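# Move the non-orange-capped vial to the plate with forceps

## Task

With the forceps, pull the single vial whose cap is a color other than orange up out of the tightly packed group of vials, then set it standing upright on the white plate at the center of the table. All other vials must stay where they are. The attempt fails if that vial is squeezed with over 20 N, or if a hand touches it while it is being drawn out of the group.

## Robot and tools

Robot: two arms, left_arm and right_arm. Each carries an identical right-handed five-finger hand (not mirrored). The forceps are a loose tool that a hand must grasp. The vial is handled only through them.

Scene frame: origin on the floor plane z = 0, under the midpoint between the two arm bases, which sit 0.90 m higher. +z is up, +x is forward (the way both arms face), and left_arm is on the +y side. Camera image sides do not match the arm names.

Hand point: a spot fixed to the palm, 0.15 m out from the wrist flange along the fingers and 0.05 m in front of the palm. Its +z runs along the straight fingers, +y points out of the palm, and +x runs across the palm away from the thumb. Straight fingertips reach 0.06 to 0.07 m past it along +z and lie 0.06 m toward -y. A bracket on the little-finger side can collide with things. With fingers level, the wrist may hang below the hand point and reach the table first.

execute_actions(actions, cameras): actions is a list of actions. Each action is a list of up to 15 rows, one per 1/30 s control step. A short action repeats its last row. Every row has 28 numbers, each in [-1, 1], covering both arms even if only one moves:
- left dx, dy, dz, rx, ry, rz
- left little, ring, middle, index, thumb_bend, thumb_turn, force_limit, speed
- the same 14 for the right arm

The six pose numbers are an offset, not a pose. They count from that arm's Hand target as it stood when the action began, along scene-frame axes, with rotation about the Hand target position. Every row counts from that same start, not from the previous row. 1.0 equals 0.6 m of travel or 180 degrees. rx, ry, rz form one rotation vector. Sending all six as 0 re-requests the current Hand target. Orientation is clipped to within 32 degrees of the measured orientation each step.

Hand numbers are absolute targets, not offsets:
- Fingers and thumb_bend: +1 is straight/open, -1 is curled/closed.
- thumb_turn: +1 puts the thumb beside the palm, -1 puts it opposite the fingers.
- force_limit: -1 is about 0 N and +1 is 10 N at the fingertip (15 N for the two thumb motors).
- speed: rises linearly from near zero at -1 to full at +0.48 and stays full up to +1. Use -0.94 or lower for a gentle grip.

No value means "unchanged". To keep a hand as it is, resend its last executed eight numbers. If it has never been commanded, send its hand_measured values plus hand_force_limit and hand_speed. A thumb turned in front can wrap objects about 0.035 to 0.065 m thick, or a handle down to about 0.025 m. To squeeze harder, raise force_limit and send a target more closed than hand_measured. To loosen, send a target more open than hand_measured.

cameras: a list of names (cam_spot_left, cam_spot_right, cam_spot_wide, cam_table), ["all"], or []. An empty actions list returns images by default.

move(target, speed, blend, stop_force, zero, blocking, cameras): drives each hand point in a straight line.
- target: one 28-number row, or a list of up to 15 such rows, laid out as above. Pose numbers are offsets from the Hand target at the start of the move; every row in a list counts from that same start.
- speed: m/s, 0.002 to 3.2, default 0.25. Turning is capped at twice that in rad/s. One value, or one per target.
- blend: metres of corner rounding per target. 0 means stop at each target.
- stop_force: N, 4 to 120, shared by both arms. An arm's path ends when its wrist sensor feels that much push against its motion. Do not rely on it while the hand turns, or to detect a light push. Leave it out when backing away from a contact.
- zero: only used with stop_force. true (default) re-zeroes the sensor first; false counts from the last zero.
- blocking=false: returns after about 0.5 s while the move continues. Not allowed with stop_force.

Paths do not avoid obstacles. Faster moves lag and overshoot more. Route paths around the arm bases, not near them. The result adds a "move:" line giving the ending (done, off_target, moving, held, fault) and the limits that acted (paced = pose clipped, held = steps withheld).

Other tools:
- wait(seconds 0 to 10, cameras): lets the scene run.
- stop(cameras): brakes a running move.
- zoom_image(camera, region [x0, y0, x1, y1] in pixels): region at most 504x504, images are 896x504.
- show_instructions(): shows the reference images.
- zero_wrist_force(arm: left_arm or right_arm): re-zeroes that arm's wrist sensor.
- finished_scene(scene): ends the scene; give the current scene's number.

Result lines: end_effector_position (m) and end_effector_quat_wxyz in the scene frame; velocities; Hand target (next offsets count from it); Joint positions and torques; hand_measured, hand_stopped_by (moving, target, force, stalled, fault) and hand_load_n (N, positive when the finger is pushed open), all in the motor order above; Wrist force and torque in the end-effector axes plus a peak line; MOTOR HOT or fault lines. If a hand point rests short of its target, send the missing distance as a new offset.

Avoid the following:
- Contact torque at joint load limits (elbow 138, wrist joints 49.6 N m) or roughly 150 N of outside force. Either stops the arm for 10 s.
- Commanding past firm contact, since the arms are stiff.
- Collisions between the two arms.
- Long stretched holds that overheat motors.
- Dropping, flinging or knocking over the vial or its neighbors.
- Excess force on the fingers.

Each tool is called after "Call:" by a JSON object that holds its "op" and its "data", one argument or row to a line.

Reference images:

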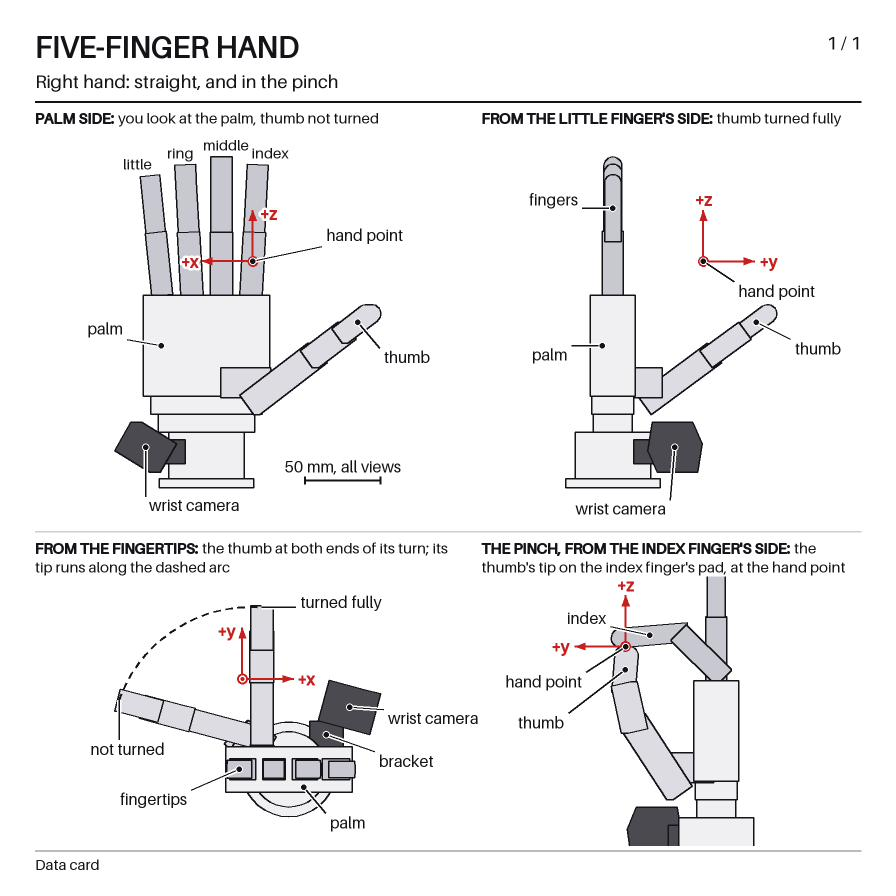

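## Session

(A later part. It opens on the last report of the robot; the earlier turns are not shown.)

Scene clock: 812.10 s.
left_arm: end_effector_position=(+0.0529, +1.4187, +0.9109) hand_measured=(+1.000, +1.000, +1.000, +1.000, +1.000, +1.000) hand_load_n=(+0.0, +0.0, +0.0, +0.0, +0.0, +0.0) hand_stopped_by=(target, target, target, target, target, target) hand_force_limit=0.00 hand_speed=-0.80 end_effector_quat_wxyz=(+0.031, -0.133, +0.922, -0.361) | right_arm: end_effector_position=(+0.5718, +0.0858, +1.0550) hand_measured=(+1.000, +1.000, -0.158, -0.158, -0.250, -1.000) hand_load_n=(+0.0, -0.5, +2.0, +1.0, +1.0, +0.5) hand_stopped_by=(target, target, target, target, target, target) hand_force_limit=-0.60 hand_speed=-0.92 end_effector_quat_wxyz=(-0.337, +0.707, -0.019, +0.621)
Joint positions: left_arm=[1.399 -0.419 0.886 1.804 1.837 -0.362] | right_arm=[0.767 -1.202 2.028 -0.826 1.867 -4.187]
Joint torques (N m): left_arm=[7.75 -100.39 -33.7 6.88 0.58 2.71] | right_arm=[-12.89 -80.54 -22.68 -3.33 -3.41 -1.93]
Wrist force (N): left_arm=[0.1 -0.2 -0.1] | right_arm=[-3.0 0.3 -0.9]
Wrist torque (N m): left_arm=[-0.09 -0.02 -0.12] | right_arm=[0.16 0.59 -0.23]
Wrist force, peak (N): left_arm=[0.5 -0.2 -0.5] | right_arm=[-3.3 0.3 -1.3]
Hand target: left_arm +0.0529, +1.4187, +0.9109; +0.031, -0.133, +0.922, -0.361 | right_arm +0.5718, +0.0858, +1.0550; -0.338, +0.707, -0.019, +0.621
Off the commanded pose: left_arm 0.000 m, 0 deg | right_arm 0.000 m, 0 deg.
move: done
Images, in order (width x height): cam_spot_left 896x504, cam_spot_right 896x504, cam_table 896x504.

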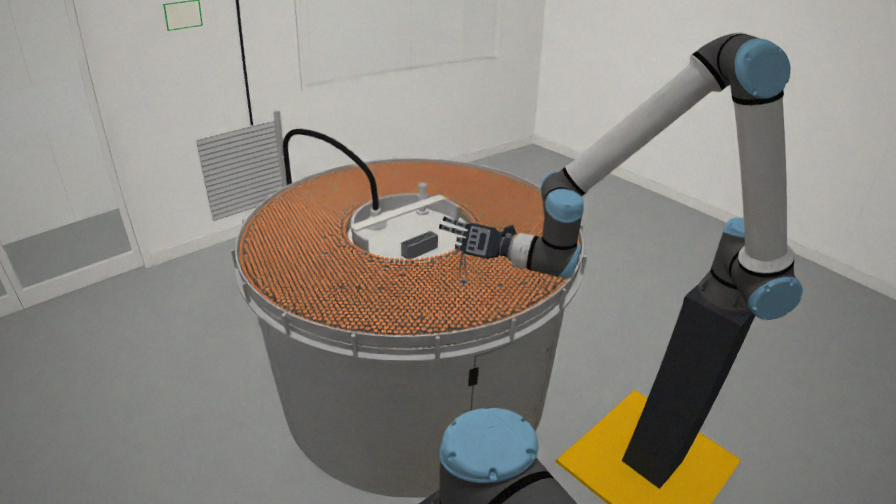

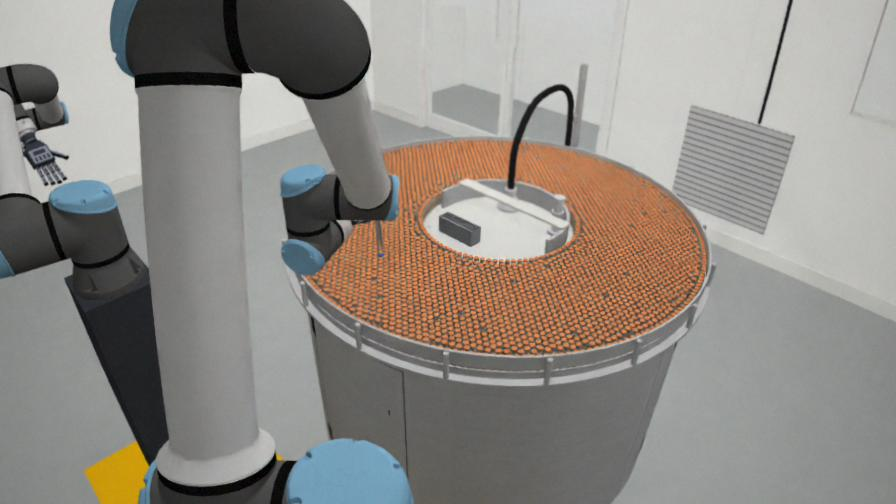

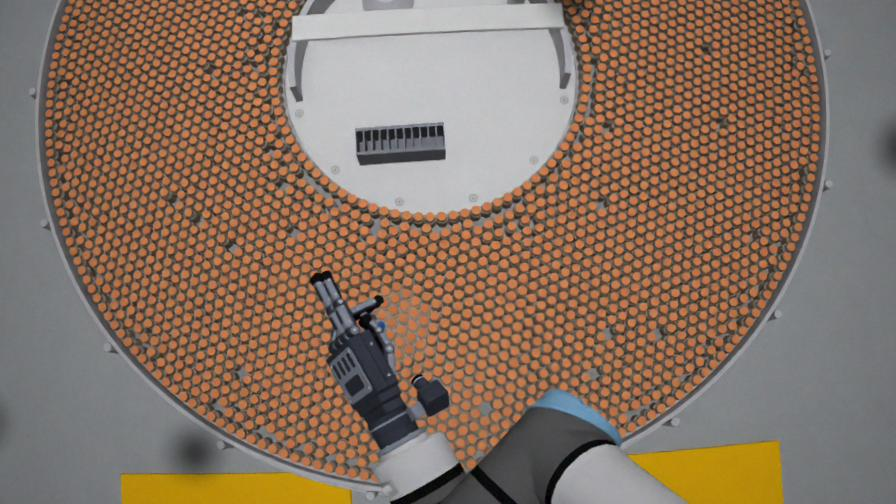

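Call:
{"op": "move", "data": {
  "target": [0,0,0,0,0,0,1,1,1,1,1,1,0,-0.8, 0.0008,0,-0.0283,0,0,0,1,1,-0.158,-0.158,-0.25,-1,-0.6,-0.92],
  "speed": 0.01,
  "stop_force": 4,
  "cameras": ["cam_spot_left","cam_spot_right","cam_table"]
}}

Call:
{"op": "zoom_image", "data": {
  "camera": "cam_spot_right",
  "region": [361, 230, 401, 270]
}}

Call:
{"op": "zoom_image", "data": {
  "camera": "cam_spot_left",
  "region": [443, 255, 483, 295]
}}

Call:
{"op": "zoom_image", "data": {
  "camera": "cam_table",
  "region": [350, 290, 410, 350]
}}

Scene clock: 826.90 s.
left_arm: end_effector_position=(+0.0529, +1.4187, +0.9109) hand_measured=(+1.000, +1.000, +1.000, +1.000, +1.000, +1.000) hand_load_n=(+0.0, +0.0, +0.0, -0.5, +0.0, +0.0) hand_stopped_by=(target, target, target, target, target, target) hand_force_limit=0.00 hand_speed=-0.80 end_effector_quat_wxyz=(+0.031, -0.133, +0.922, -0.361) | right_arm: end_effector_position=(+0.5723, +0.0858, +1.0380) hand_measured=(+1.000, +1.000, -0.158, -0.158, -0.250, -1.000) hand_load_n=(+0.0, +0.0, +1.5, +1.0, +1.0, +0.5) hand_stopped_by=(target, target, target, target, target, target) hand_force_limit=-0.60 hand_speed=-0.92 end_effector_quat_wxyz=(-0.338, +0.707, -0.019, +0.621)
Joint positions: left_arm=[1.399 -0.419 0.886 1.804 1.837 -0.362] | right_arm=[0.766 -1.179 2.036 -0.857 1.867 -4.187]
Joint torques (N m): left_arm=[7.17 -101.83 -33.21 7.13 0.82 2.98] | right_arm=[-9.83 -52.19 -21.89 -3.43 -3.37 -0.66]
Wrist force (N): left_arm=[0.2 -0.4 -0.1] | right_arm=[-2.8 -0.1 -1.4]
Wrist torque (N m): left_arm=[-0.11 -0.03 -0.12] | right_arm=[0.13 0.57 -0.23]
Wrist force, peak (N): left_arm=[0.3 -0.4 -0.5] | right_arm=[-3.0 -0.2 -1.7]
Hand target: left_arm +0.0529, +1.4187, +0.9109; +0.031, -0.133, +0.922, -0.361 | right_arm +0.5723, +0.0858, +1.0380; -0.338, +0.707, -0.019, +0.621
Off the commanded pose: left_arm 0.000 m, 0 deg | right_arm 0.000 m, 0 deg.
move: done
Images, in order (width x height): cam_spot_left 896x504, cam_spot_right 896x504, cam_table 896x504.

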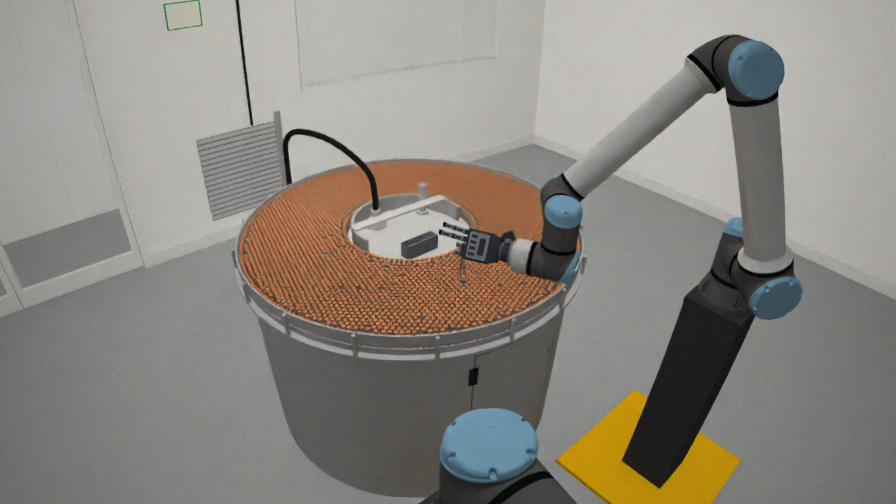

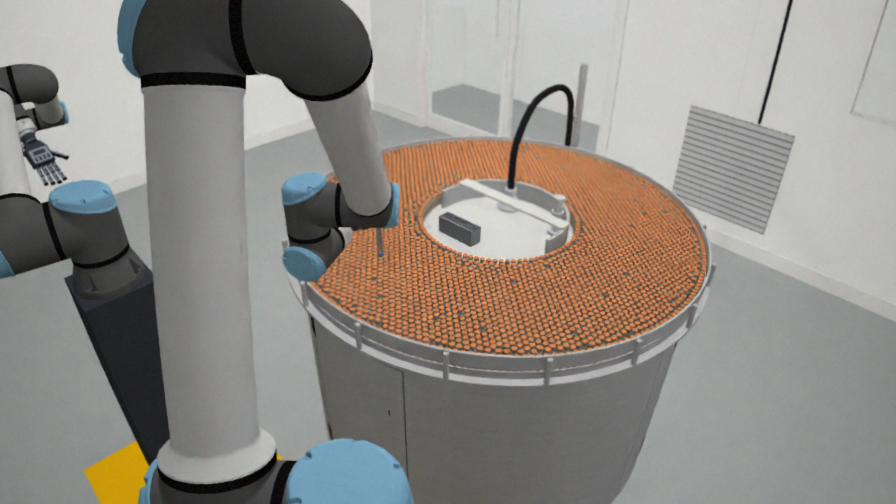

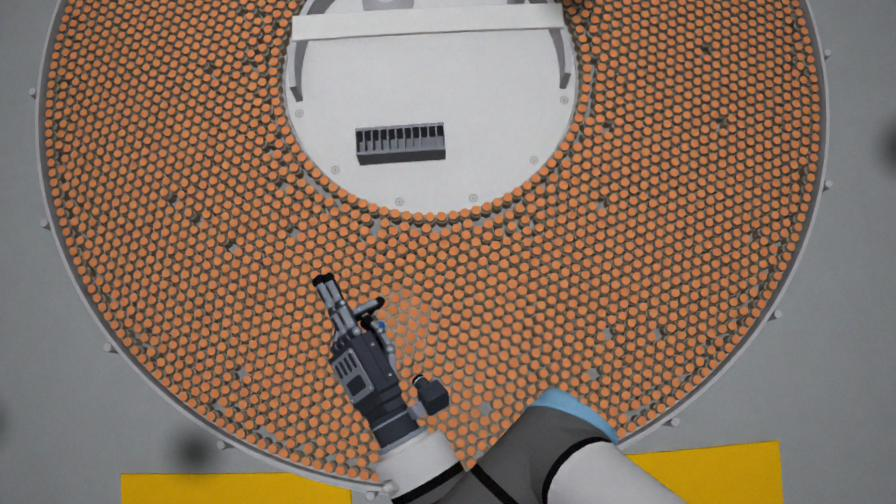

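Scaled by 12.600.

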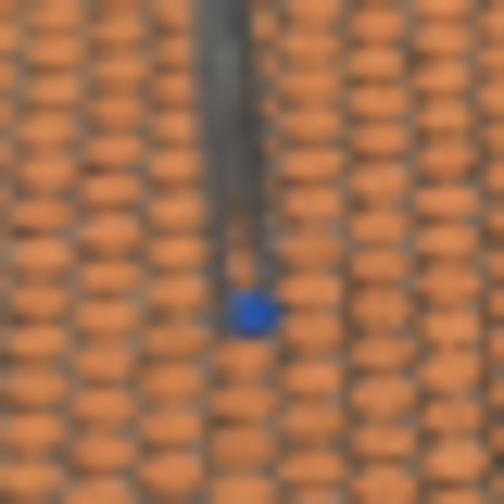

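Scaled by 12.600.

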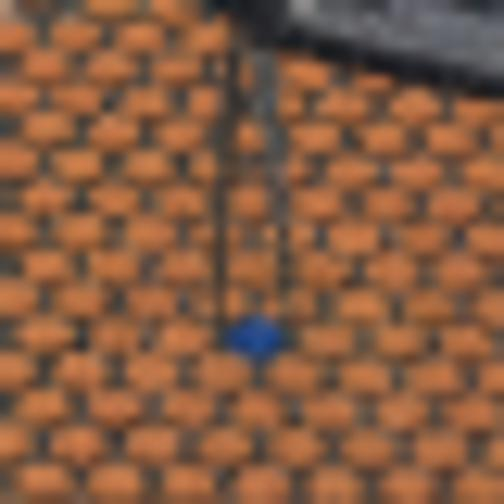

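Scaled by 8.400.

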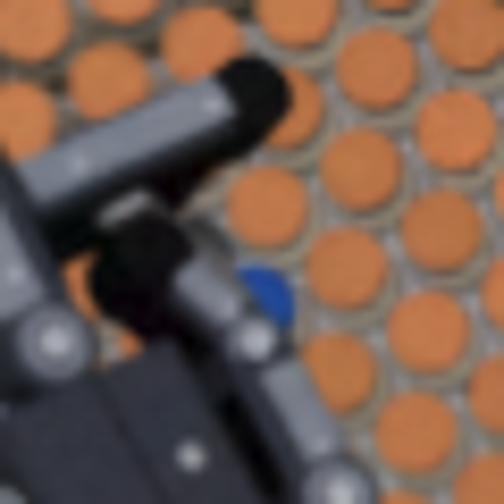

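Call:
{"op": "move", "data": {
  "target": [0,0,0,0,0,0,1,1,1,1,1,1,0,-0.8, 0,0,0,0,0,0,1,1,-0.166,-0.17,-0.25,-1,0.2,-0.95],
  "speed": 0.03,
  "cameras": ["cam_spot_left","cam_spot_right"]
}}

Call:
{"op": "zoom_image", "data": {
  "camera": "cam_spot_right",
  "region": [361, 230, 401, 270]
}}

Call:
{"op": "zoom_image", "data": {
  "camera": "cam_spot_left",
  "region": [443, 255, 483, 295]
}}

Scene clock: 855.73 s.
left_arm: end_effector_position=(+0.0529, +1.4187, +0.9109) hand_measured=(+1.000, +1.000, +1.000, +1.000, +1.000, +1.000) hand_load_n=(-0.5, +0.0, +0.0, +0.0, +0.0, +0.0) hand_stopped_by=(target, target, target, target, target, target) hand_force_limit=0.00 hand_speed=-0.80 end_effector_quat_wxyz=(+0.031, -0.133, +0.922, -0.361) | right_arm: end_effector_position=(+0.5723, +0.0858, +1.0380) hand_measured=(+1.000, +1.000, -0.164, -0.170, -0.250, -1.000) hand_load_n=(+0.0, +0.0, +4.0, +2.0, +1.5, +0.5) hand_stopped_by=(target, target, target, target, target, target) hand_force_limit=0.20 hand_speed=-0.95 end_effector_quat_wxyz=(-0.338, +0.707, -0.019, +0.621)
Joint positions: left_arm=[1.399 -0.419 0.886 1.804 1.837 -0.362] | right_arm=[0.766 -1.179 2.036 -0.857 1.867 -4.187]
Joint torques (N m): left_arm=[6.97 -100.34 -33.51 7 0.81 2.76] | right_arm=[-13.59 -53.51 -23.56 -3.32 -3.15 -0.6]
Wrist force (N): left_arm=[0.1 0.0 -0.1] | right_arm=[-3.1 0.0 -0.8]
Wrist torque (N m): left_arm=[-0.05 -0.01 -0.12] | right_arm=[0.11 0.60 -0.24]
Wrist force, peak (N): left_arm=[0.7 0.0 -0.1] | right_arm=[-3.1 -0.2 -1.9]
Hand target: left_arm +0.0529, +1.4187, +0.9109; +0.031, -0.133, +0.922, -0.361 | right_arm +0.5723, +0.0858, +1.0380; -0.338, +0.707, -0.019, +0.621
Off the commanded pose: left_arm 0.000 m, 0 deg | right_arm 0.000 m, 0 deg.
move: done
Images, in order (width x height): cam_spot_left 896x504, cam_spot_right 896x504.

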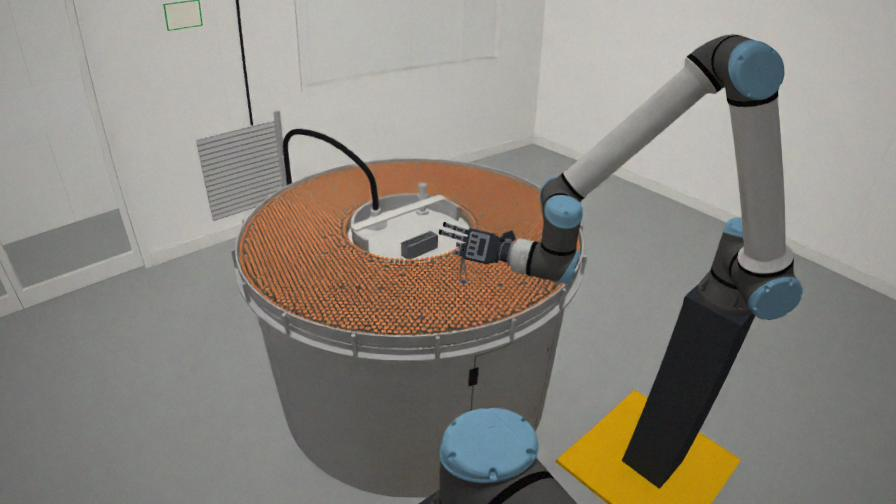

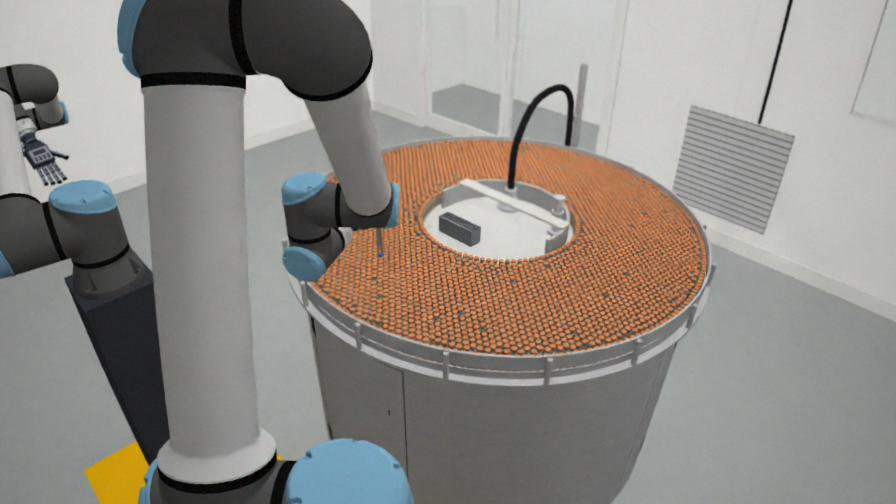

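Scaled by 12.600.

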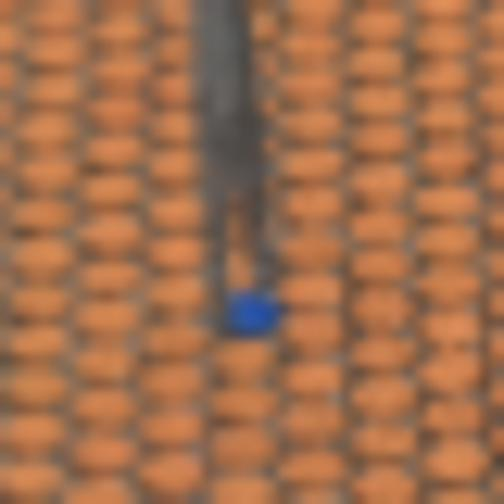

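Scaled by 12.600.

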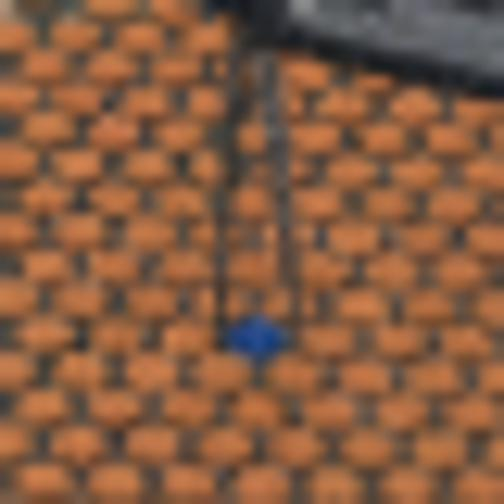

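Call:
{"op": "move", "data": {
  "target": [0,0,0,0,0,0,1,1,1,1,1,1,0,-0.8, 0,0,0,0,0,0,1,1,-0.17,-0.185,-0.25,-1,0.6,-0.95],
  "speed": 0.03,
  "cameras": ["cam_spot_left","cam_spot_right","cam_table"]
}}

Call:
{"op": "zoom_image", "data": {
  "camera": "cam_spot_right",
  "region": [361, 230, 401, 270]
}}

Call:
{"op": "zoom_image", "data": {
  "camera": "cam_spot_left",
  "region": [443, 255, 483, 295]
}}

Call:
{"op": "zoom_image", "data": {
  "camera": "cam_table",
  "region": [350, 290, 410, 350]
}}

Scene clock: 862.30 s.
left_arm: end_effector_position=(+0.0529, +1.4187, +0.9109) hand_measured=(+1.000, +1.000, +1.000, +1.000, +1.000, +1.000) hand_load_n=(+0.0, +0.0, +0.0, +0.0, +0.0, +0.0) hand_stopped_by=(target, target, target, target, target, target) hand_force_limit=0.00 hand_speed=-0.80 end_effector_quat_wxyz=(+0.031, -0.133, +0.922, -0.361) | right_arm: end_effector_position=(+0.5723, +0.0858, +1.0380) hand_measured=(+1.000, +1.000, -0.168, -0.182, -0.250, -1.000) hand_load_n=(+0.0, +0.0, +5.5, +4.0, +1.0, +0.5) hand_stopped_by=(target, target, target, target, target, target) hand_force_limit=0.60 hand_speed=-0.95 end_effector_quat_wxyz=(-0.338, +0.707, -0.019, +0.621)
Joint positions: left_arm=[1.399 -0.419 0.886 1.804 1.837 -0.362] | right_arm=[0.766 -1.179 2.036 -0.857 1.867 -4.187]
Joint torques (N m): left_arm=[7.34 -102.04 -33.32 6.87 0.95 2.59] | right_arm=[-11.78 -51.34 -21.11 -3.52 -2.88 -0.13]
Wrist force (N): left_arm=[0.2 -0.1 -0.1] | right_arm=[-3.0 0.0 -0.9]
Wrist torque (N m): left_arm=[-0.08 -0.02 -0.12] | right_arm=[0.14 0.60 -0.23]
Wrist force, peak (N): left_arm=[0.6 -0.2 -0.2] | right_arm=[-3.3 0.4 -0.5]
Hand target: left_arm +0.0529, +1.4187, +0.9109; +0.031, -0.133, +0.922, -0.361 | right_arm +0.5723, +0.0858, +1.0380; -0.338, +0.707, -0.019, +0.621
Off the commanded pose: left_arm 0.000 m, 0 deg | right_arm 0.000 m, 0 deg.
move: done
Images, in order (width x height): cam_spot_left 896x504, cam_spot_right 896x504, cam_table 896x504.

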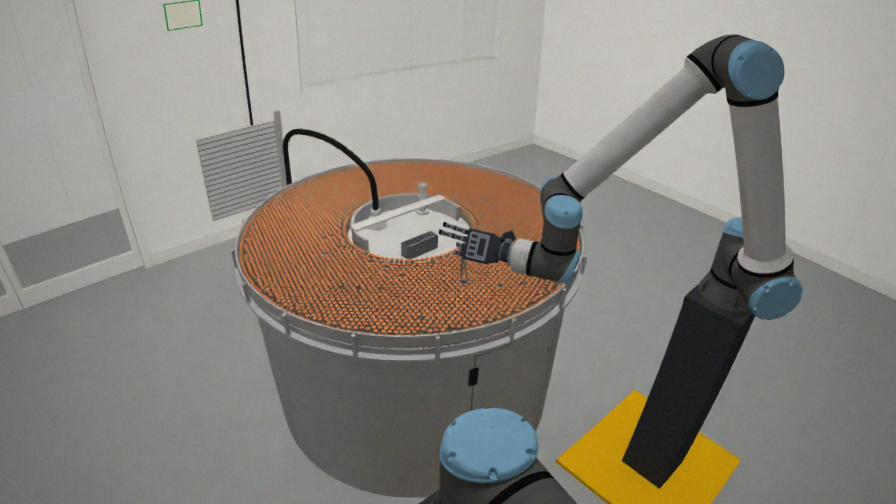

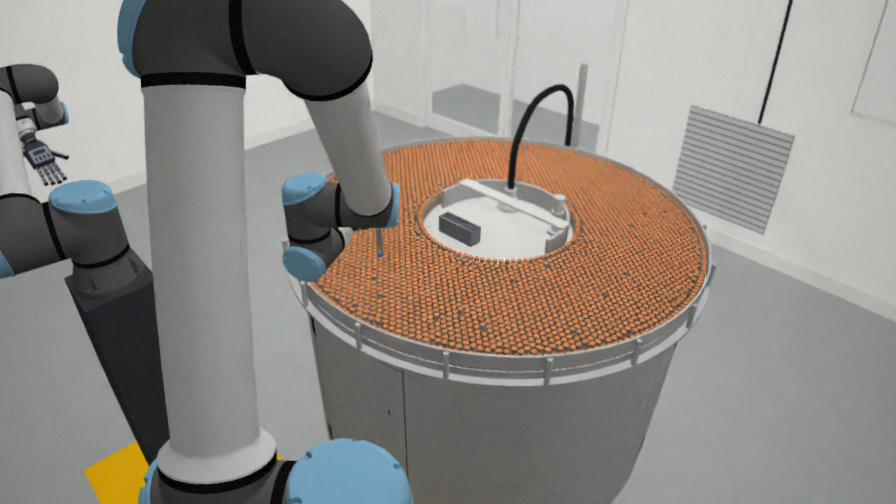

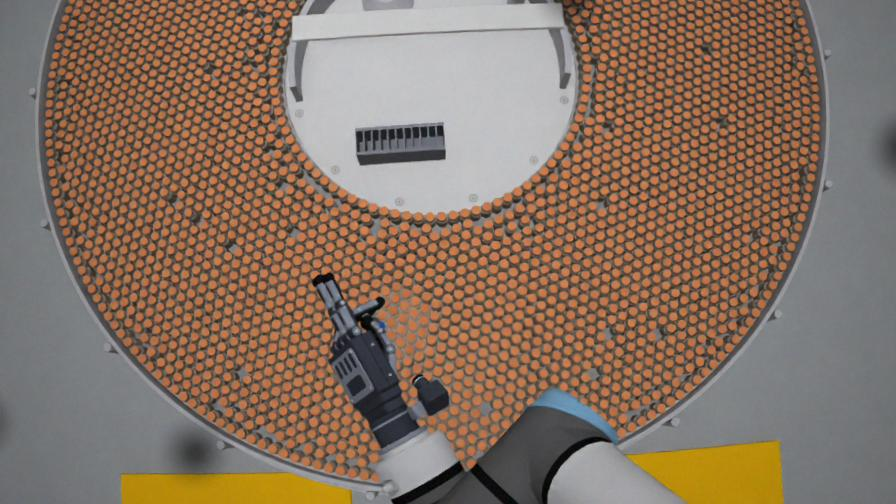

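Scaled by 12.600.

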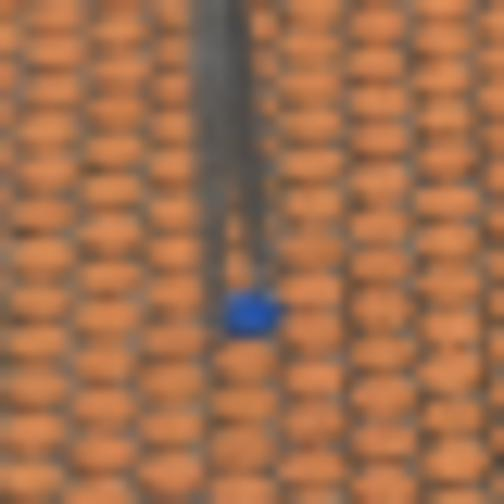

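Scaled by 12.600.

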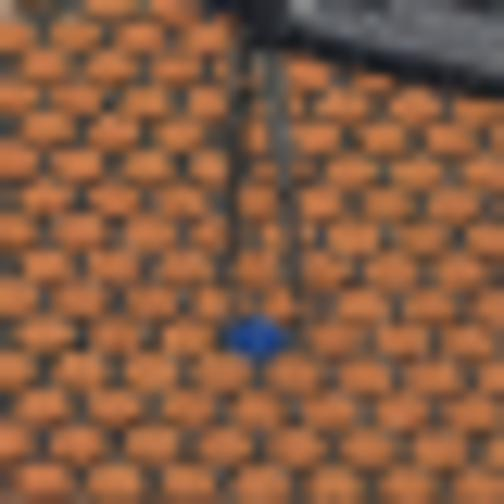

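Scaled by 8.400.

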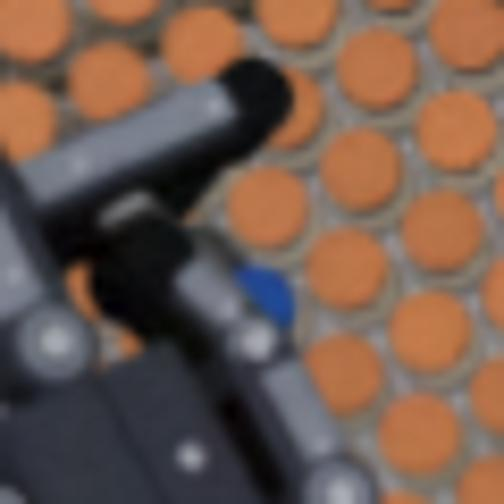

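Call:
{"op": "move", "data": {
  "target": [0,0,0,0,0,0,1,1,1,1,1,1,0,-0.8, 0.004,0.0013,0,0,0,0,1,1,-0.17,-0.185,-0.25,-1,0.6,-0.95],
  "speed": 0.01,
  "stop_force": 6,
  "cameras": ["cam_spot_left","cam_spot_right"]
}}

Call:
{"op": "zoom_image", "data": {
  "camera": "cam_spot_right",
  "region": [361, 230, 401, 270]
}}

Call:
{"op": "zoom_image", "data": {
  "camera": "cam_spot_left",
  "region": [443, 255, 483, 295]
}}

Scene clock: 883.17 s.
left_arm: end_effector_position=(+0.0529, +1.4187, +0.9109) hand_measured=(+1.000, +1.000, +1.000, +1.000, +1.000, +1.000) hand_load_n=(+0.0, +0.0, -0.5, +0.0, +0.0, +0.0) hand_stopped_by=(target, target, target, target, target, target) hand_force_limit=0.00 hand_speed=-0.80 end_effector_quat_wxyz=(+0.031, -0.133, +0.922, -0.361) | right_arm: end_effector_position=(+0.5747, +0.0865, +1.0380) hand_measured=(+1.000, +1.000, -0.168, -0.182, -0.250, -1.000) hand_load_n=(+0.0, +0.0, +5.5, +4.5, +1.5, +0.0) hand_stopped_by=(target, target, target, target, target, target) hand_force_limit=0.60 hand_speed=-0.95 end_effector_quat_wxyz=(-0.338, +0.707, -0.019, +0.621)
Joint positions: left_arm=[1.399 -0.419 0.886 1.804 1.837 -0.362] | right_arm=[0.764 -1.176 2.032 -0.855 1.865 -4.187]
Joint torques (N m): left_arm=[6.27 -100.58 -33.16 6.73 1.02 2.71] | right_arm=[-8.61 -52.55 -39.18 1.47 -3.33 -0.67]
Wrist force (N): left_arm=[0.3 0.0 0.0] | right_arm=[-2.6 -0.6 -1.0]
Wrist torque (N m): left_arm=[-0.06 -0.05 -0.11] | right_arm=[0.04 0.54 -0.22]
Wrist force, peak (N): left_arm=[0.6 0.2 0.1] | right_arm=[-3.2 -0.5 -1.1]
Hand target: left_arm +0.0529, +1.4187, +0.9109; +0.031, -0.133, +0.922, -0.361 | right_arm +0.5747, +0.0865, +1.0380; -0.338, +0.707, -0.019, +0.621
Off the commanded pose: left_arm 0.000 m, 0 deg | right_arm 0.000 m, 0 deg.
move: done
Images, in order (width x height): cam_spot_left 896x504, cam_spot_right 896x504.

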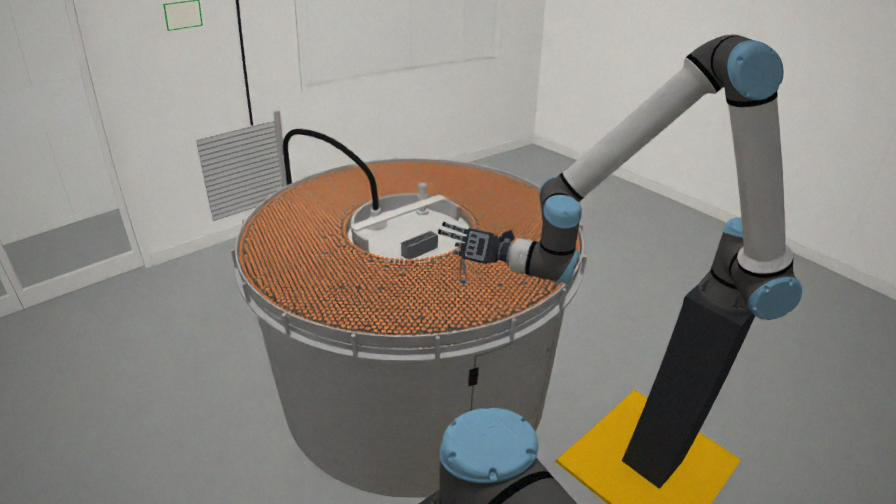

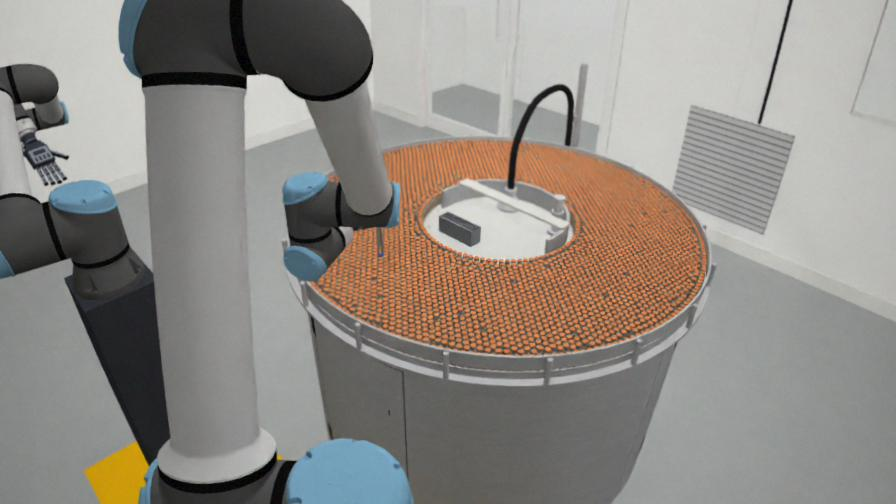

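Scaled by 12.600.

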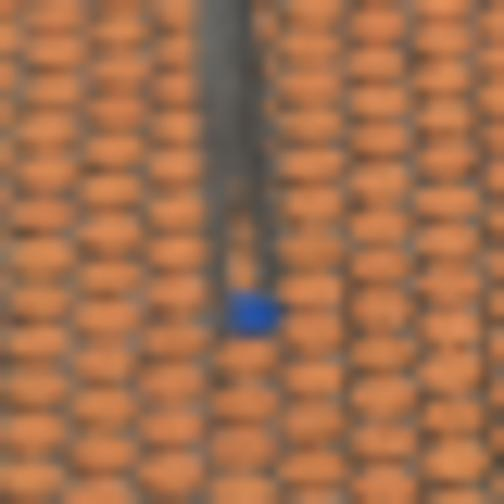

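Scaled by 12.600.

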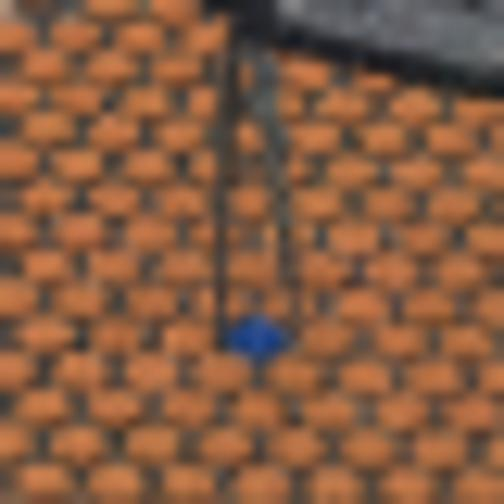

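Call:
{"op": "move", "data": {
  "target": [0,0,0,0,0,0,1,1,1,1,1,1,0,-0.8, 0,0,0,0,0,0,1,1,-0.178,-0.196,-0.25,-1,0.8,-0.95],
  "speed": 0.01,
  "cameras": ["cam_spot_left","cam_spot_right"]
}}

Call:
{"op": "zoom_image", "data": {
  "camera": "cam_spot_right",
  "region": [361, 230, 401, 270]
}}

Call:
{"op": "zoom_image", "data": {
  "camera": "cam_spot_left",
  "region": [443, 255, 483, 295]
}}

Scene clock: 890.27 s.
left_arm: end_effector_position=(+0.0529, +1.4187, +0.9109) hand_measured=(+1.000, +1.000, +1.000, +1.000, +1.000, +1.000) hand_load_n=(+0.0, +0.0, +0.0, +0.0, +0.0, +0.0) hand_stopped_by=(target, target, target, target, target, target) hand_force_limit=0.00 hand_speed=-0.80 end_effector_quat_wxyz=(+0.031, -0.133, +0.922, -0.361) | right_arm: end_effector_position=(+0.5747, +0.0865, +1.0380) hand_measured=(+1.000, +1.000, -0.176, -0.194, -0.250, -1.000) hand_load_n=(+0.0, +0.0, +8.0, +6.0, +1.0, +0.5) hand_stopped_by=(target, target, target, target, target, target) hand_force_limit=0.80 hand_speed=-0.95 end_effector_quat_wxyz=(-0.338, +0.707, -0.019, +0.621)
Joint positions: left_arm=[1.399 -0.419 0.886 1.804 1.837 -0.362] | right_arm=[0.764 -1.176 2.032 -0.855 1.865 -4.187]
Joint torques (N m): left_arm=[5.94 -101.57 -33.39 6.83 1.17 2.7] | right_arm=[-9.24 -55.35 -39.8 1.4 -3.2 -0.89]
Wrist force (N): left_arm=[0.3 0.1 -0.1] | right_arm=[-2.7 -0.3 -0.9]
Wrist torque (N m): left_arm=[-0.05 -0.05 -0.10] | right_arm=[0.09 0.55 -0.22]
Wrist force, peak (N): left_arm=[0.7 0.0 0.1] | right_arm=[-3.3 -0.5 -1.2]
Hand target: left_arm +0.0529, +1.4187, +0.9109; +0.031, -0.133, +0.922, -0.361 | right_arm +0.5747, +0.0865, +1.0380; -0.338, +0.707, -0.019, +0.621
Off the commanded pose: left_arm 0.000 m, 0 deg | right_arm 0.000 m, 0 deg.
move: done
Images, in order (width x height): cam_spot_left 896x504, cam_spot_right 896x504.

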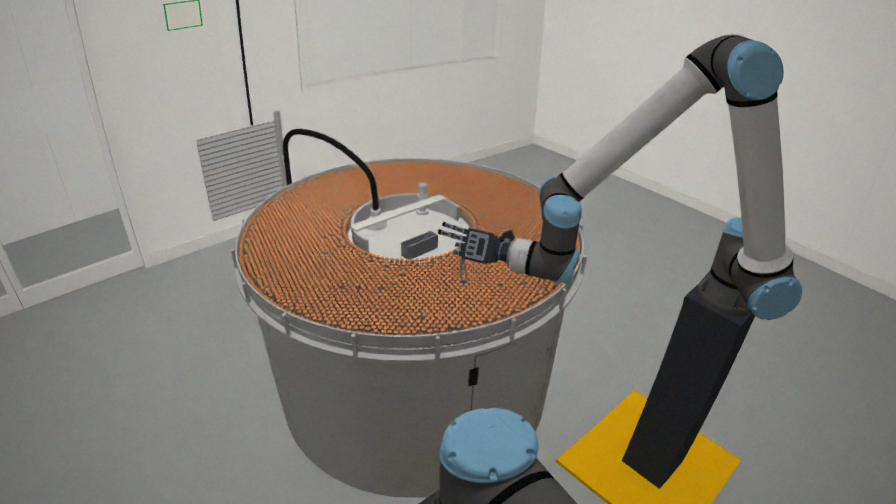

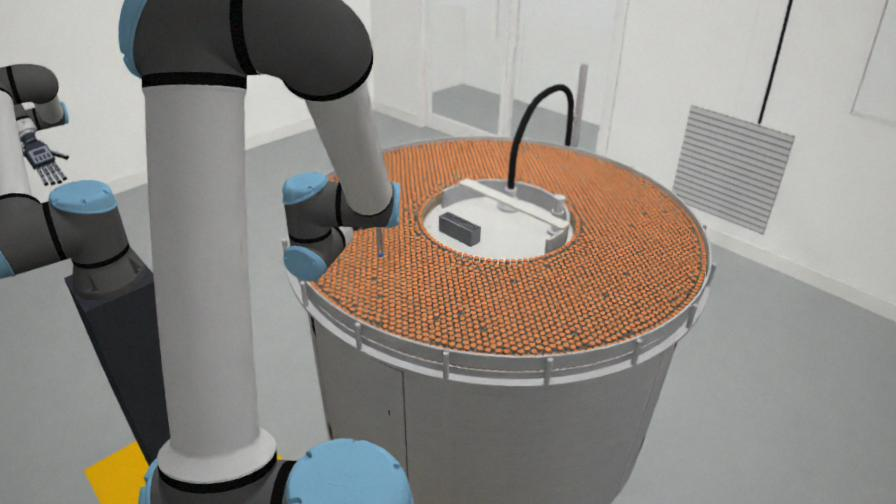

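Scaled by 12.600.

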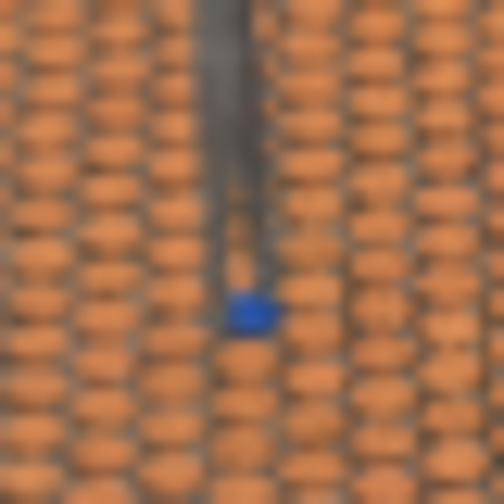

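Scaled by 12.600.

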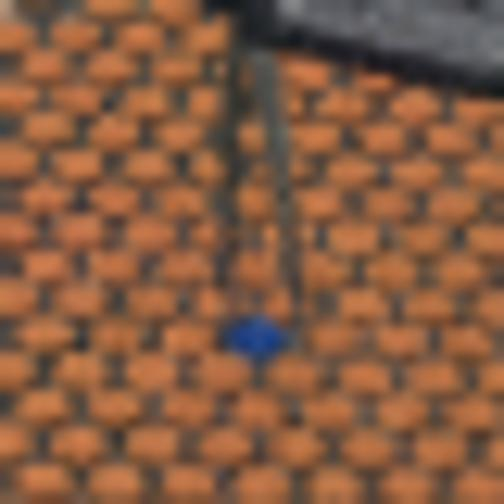

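Call:
{"op": "move", "data": {
  "target": [0,0,0,0,0,0,1,1,1,1,1,1,0,-0.8, 0.0055,0.0018,0,0,0,0,1,1,-0.178,-0.196,-0.25,-1,0.8,-0.95],
  "speed": 0.01,
  "stop_force": 6,
  "cameras": ["cam_spot_left","cam_spot_right"]
}}

Call:
{"op": "zoom_image", "data": {
  "camera": "cam_spot_right",
  "region": [361, 230, 401, 270]
}}

Call:
{"op": "zoom_image", "data": {
  "camera": "cam_spot_left",
  "region": [443, 255, 483, 295]
}}

Scene clock: 906.27 s.
left_arm: end_effector_position=(+0.0529, +1.4187, +0.9109) hand_measured=(+1.000, +1.000, +1.000, +1.000, +1.000, +1.000) hand_load_n=(+0.0, -0.5, +0.0, +0.0, +0.0, +0.0) hand_stopped_by=(target, target, target, target, target, target) hand_force_limit=0.00 hand_speed=-0.80 end_effector_quat_wxyz=(+0.031, -0.133, +0.922, -0.361) | right_arm: end_effector_position=(+0.5780, +0.0876, +1.0380) hand_measured=(+1.000, +1.000, -0.176, -0.194, -0.250, -1.000) hand_load_n=(+0.0, +0.0, +7.5, +6.0, +1.0, +0.0) hand_stopped_by=(target, target, target, target, target, target) hand_force_limit=0.80 hand_speed=-0.95 end_effector_quat_wxyz=(-0.338, +0.707, -0.019, +0.621)
Joint positions: left_arm=[1.399 -0.419 0.886 1.804 1.837 -0.362] | right_arm=[0.762 -1.173 2.027 -0.853 1.862 -4.187]
Joint torques (N m): left_arm=[4.81 -101.04 -33.06 6.83 0.87 2.51] | right_arm=[-9.72 -51.37 -38.99 1.33 -3.46 -0.68]
Wrist force (N): left_arm=[-0.1 0.0 -0.2] | right_arm=[-2.4 0.5 -0.6]
Wrist torque (N m): left_arm=[-0.05 0.01 -0.13] | right_arm=[0.18 0.49 -0.18]
Wrist force, peak (N): left_arm=[0.7 0.1 0.1] | right_arm=[-3.5 0.5 -1.3]
Hand target: left_arm +0.0529, +1.4187, +0.9109; +0.031, -0.133, +0.922, -0.361 | right_arm +0.5780, +0.0876, +1.0380; -0.338, +0.707, -0.019, +0.621
Off the commanded pose: left_arm 0.000 m, 0 deg | right_arm 0.000 m, 0 deg.
move: done
Images, in order (width x height): cam_spot_left 896x504, cam_spot_right 896x504.

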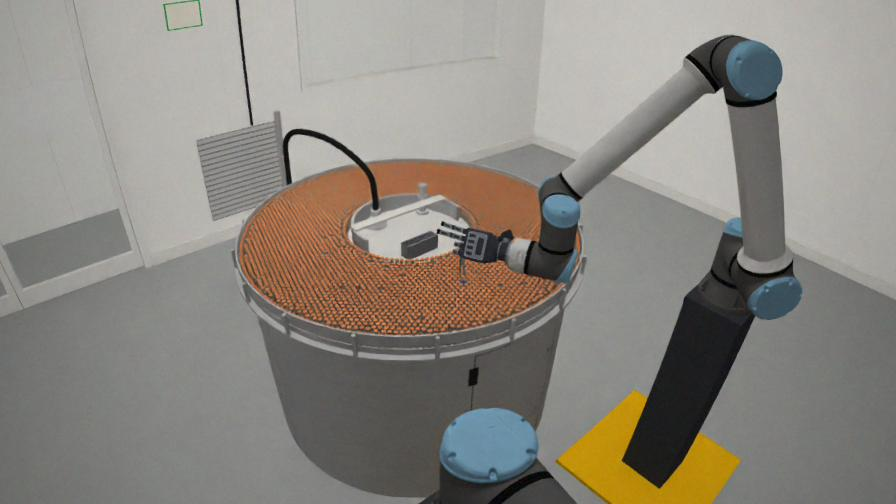

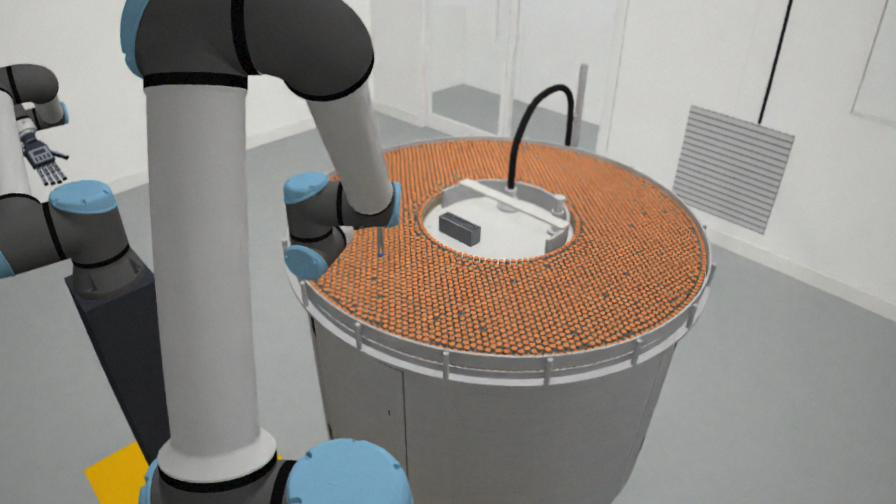

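Scaled by 12.600.

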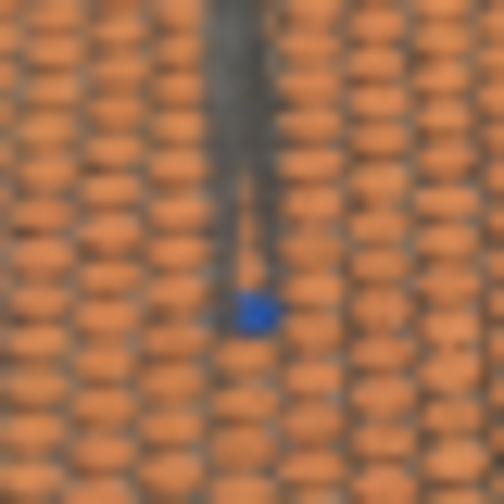

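Scaled by 12.600.

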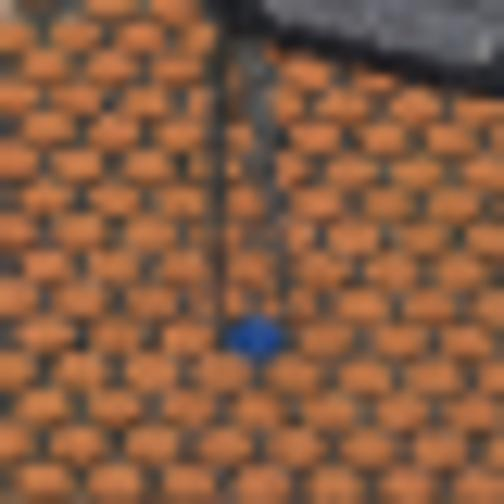

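Call:
{"op": "move", "data": {
  "target": [0,0,0,0,0,0,1,1,1,1,1,1,0,-0.8, 0,0,0,0,0,0,1,1,-0.185,-0.215,-0.25,-1,0.9,-0.95],
  "speed": 0.01,
  "cameras": ["cam_spot_left","cam_spot_right"]
}}

Call:
{"op": "zoom_image", "data": {
  "camera": "cam_spot_right",
  "region": [361, 230, 401, 270]
}}

Call:
{"op": "zoom_image", "data": {
  "camera": "cam_spot_left",
  "region": [443, 255, 483, 295]
}}

Scene clock: 912.03 s.
left_arm: end_effector_position=(+0.0529, +1.4187, +0.9109) hand_measured=(+1.000, +1.000, +1.000, +1.000, +1.000, +1.000) hand_load_n=(+0.0, +0.0, +0.0, +0.0, +0.0, +0.0) hand_stopped_by=(target, target, target, target, target, target) hand_force_limit=0.00 hand_speed=-0.80 end_effector_quat_wxyz=(+0.031, -0.133, +0.922, -0.361) | right_arm: end_effector_position=(+0.5780, +0.0876, +1.0380) hand_measured=(+1.000, +1.000, -0.180, -0.210, -0.250, -1.000) hand_load_n=(+0.0, +0.0, +10.0, +9.0, +1.0, +0.0) hand_stopped_by=(target, target, force, force, target, target) hand_force_limit=0.90 hand_speed=-0.95 end_effector_quat_wxyz=(-0.338, +0.707, -0.019, +0.621)
Joint positions: left_arm=[1.399 -0.419 0.886 1.804 1.837 -0.362] | right_arm=[0.762 -1.173 2.027 -0.853 1.862 -4.187]
Joint torques (N m): left_arm=[5.33 -100.3 -33.26 6.61 1.07 2.64] | right_arm=[-11.54 -49.52 -39.56 1.39 -2.81 -1.81]
Wrist force (N): left_arm=[0.4 -0.4 -0.1] | right_arm=[-2.4 -0.3 -0.7]
Wrist torque (N m): left_arm=[-0.12 -0.05 -0.12] | right_arm=[0.08 0.50 -0.20]
Wrist force, peak (N): left_arm=[0.7 0.0 -0.1] | right_arm=[-3.3 0.1 -1.0]
Hand target: left_arm +0.0529, +1.4187, +0.9109; +0.031, -0.133, +0.922, -0.361 | right_arm +0.5780, +0.0876, +1.0380; -0.338, +0.707, -0.019, +0.621
Off the commanded pose: left_arm 0.000 m, 0 deg | right_arm 0.000 m, 0 deg.
move: done
Images, in order (width x height): cam_spot_left 896x504, cam_spot_right 896x504.

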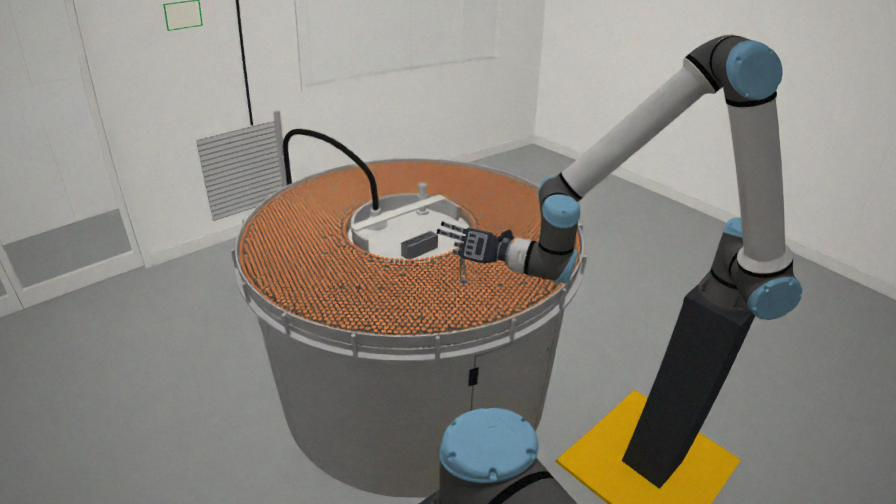

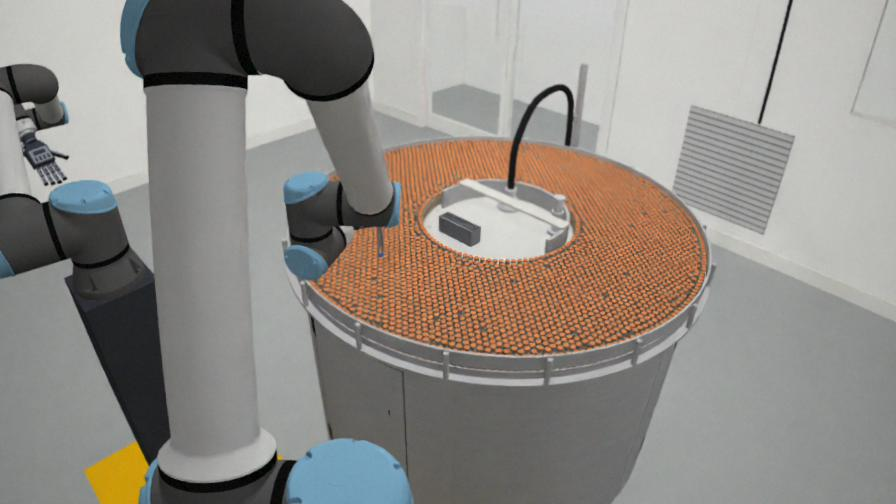

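Scaled by 12.600.

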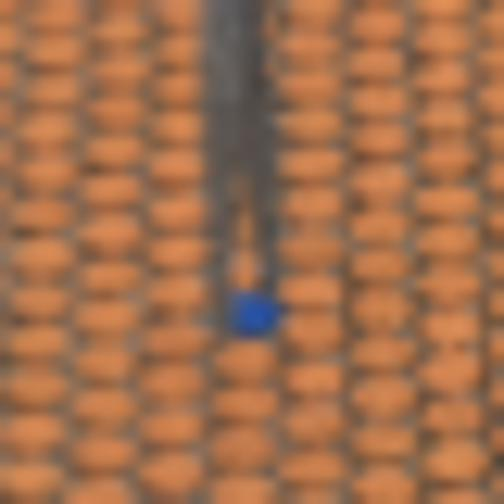

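Scaled by 12.600.

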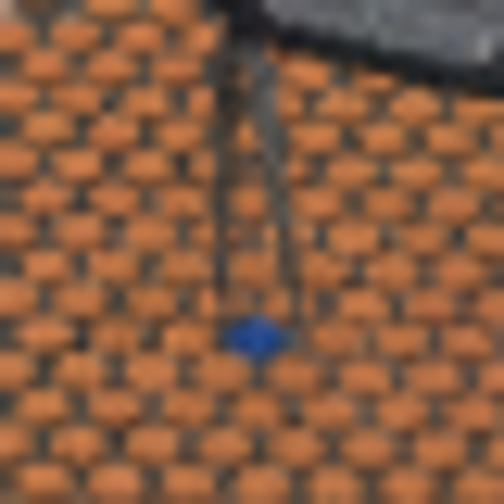

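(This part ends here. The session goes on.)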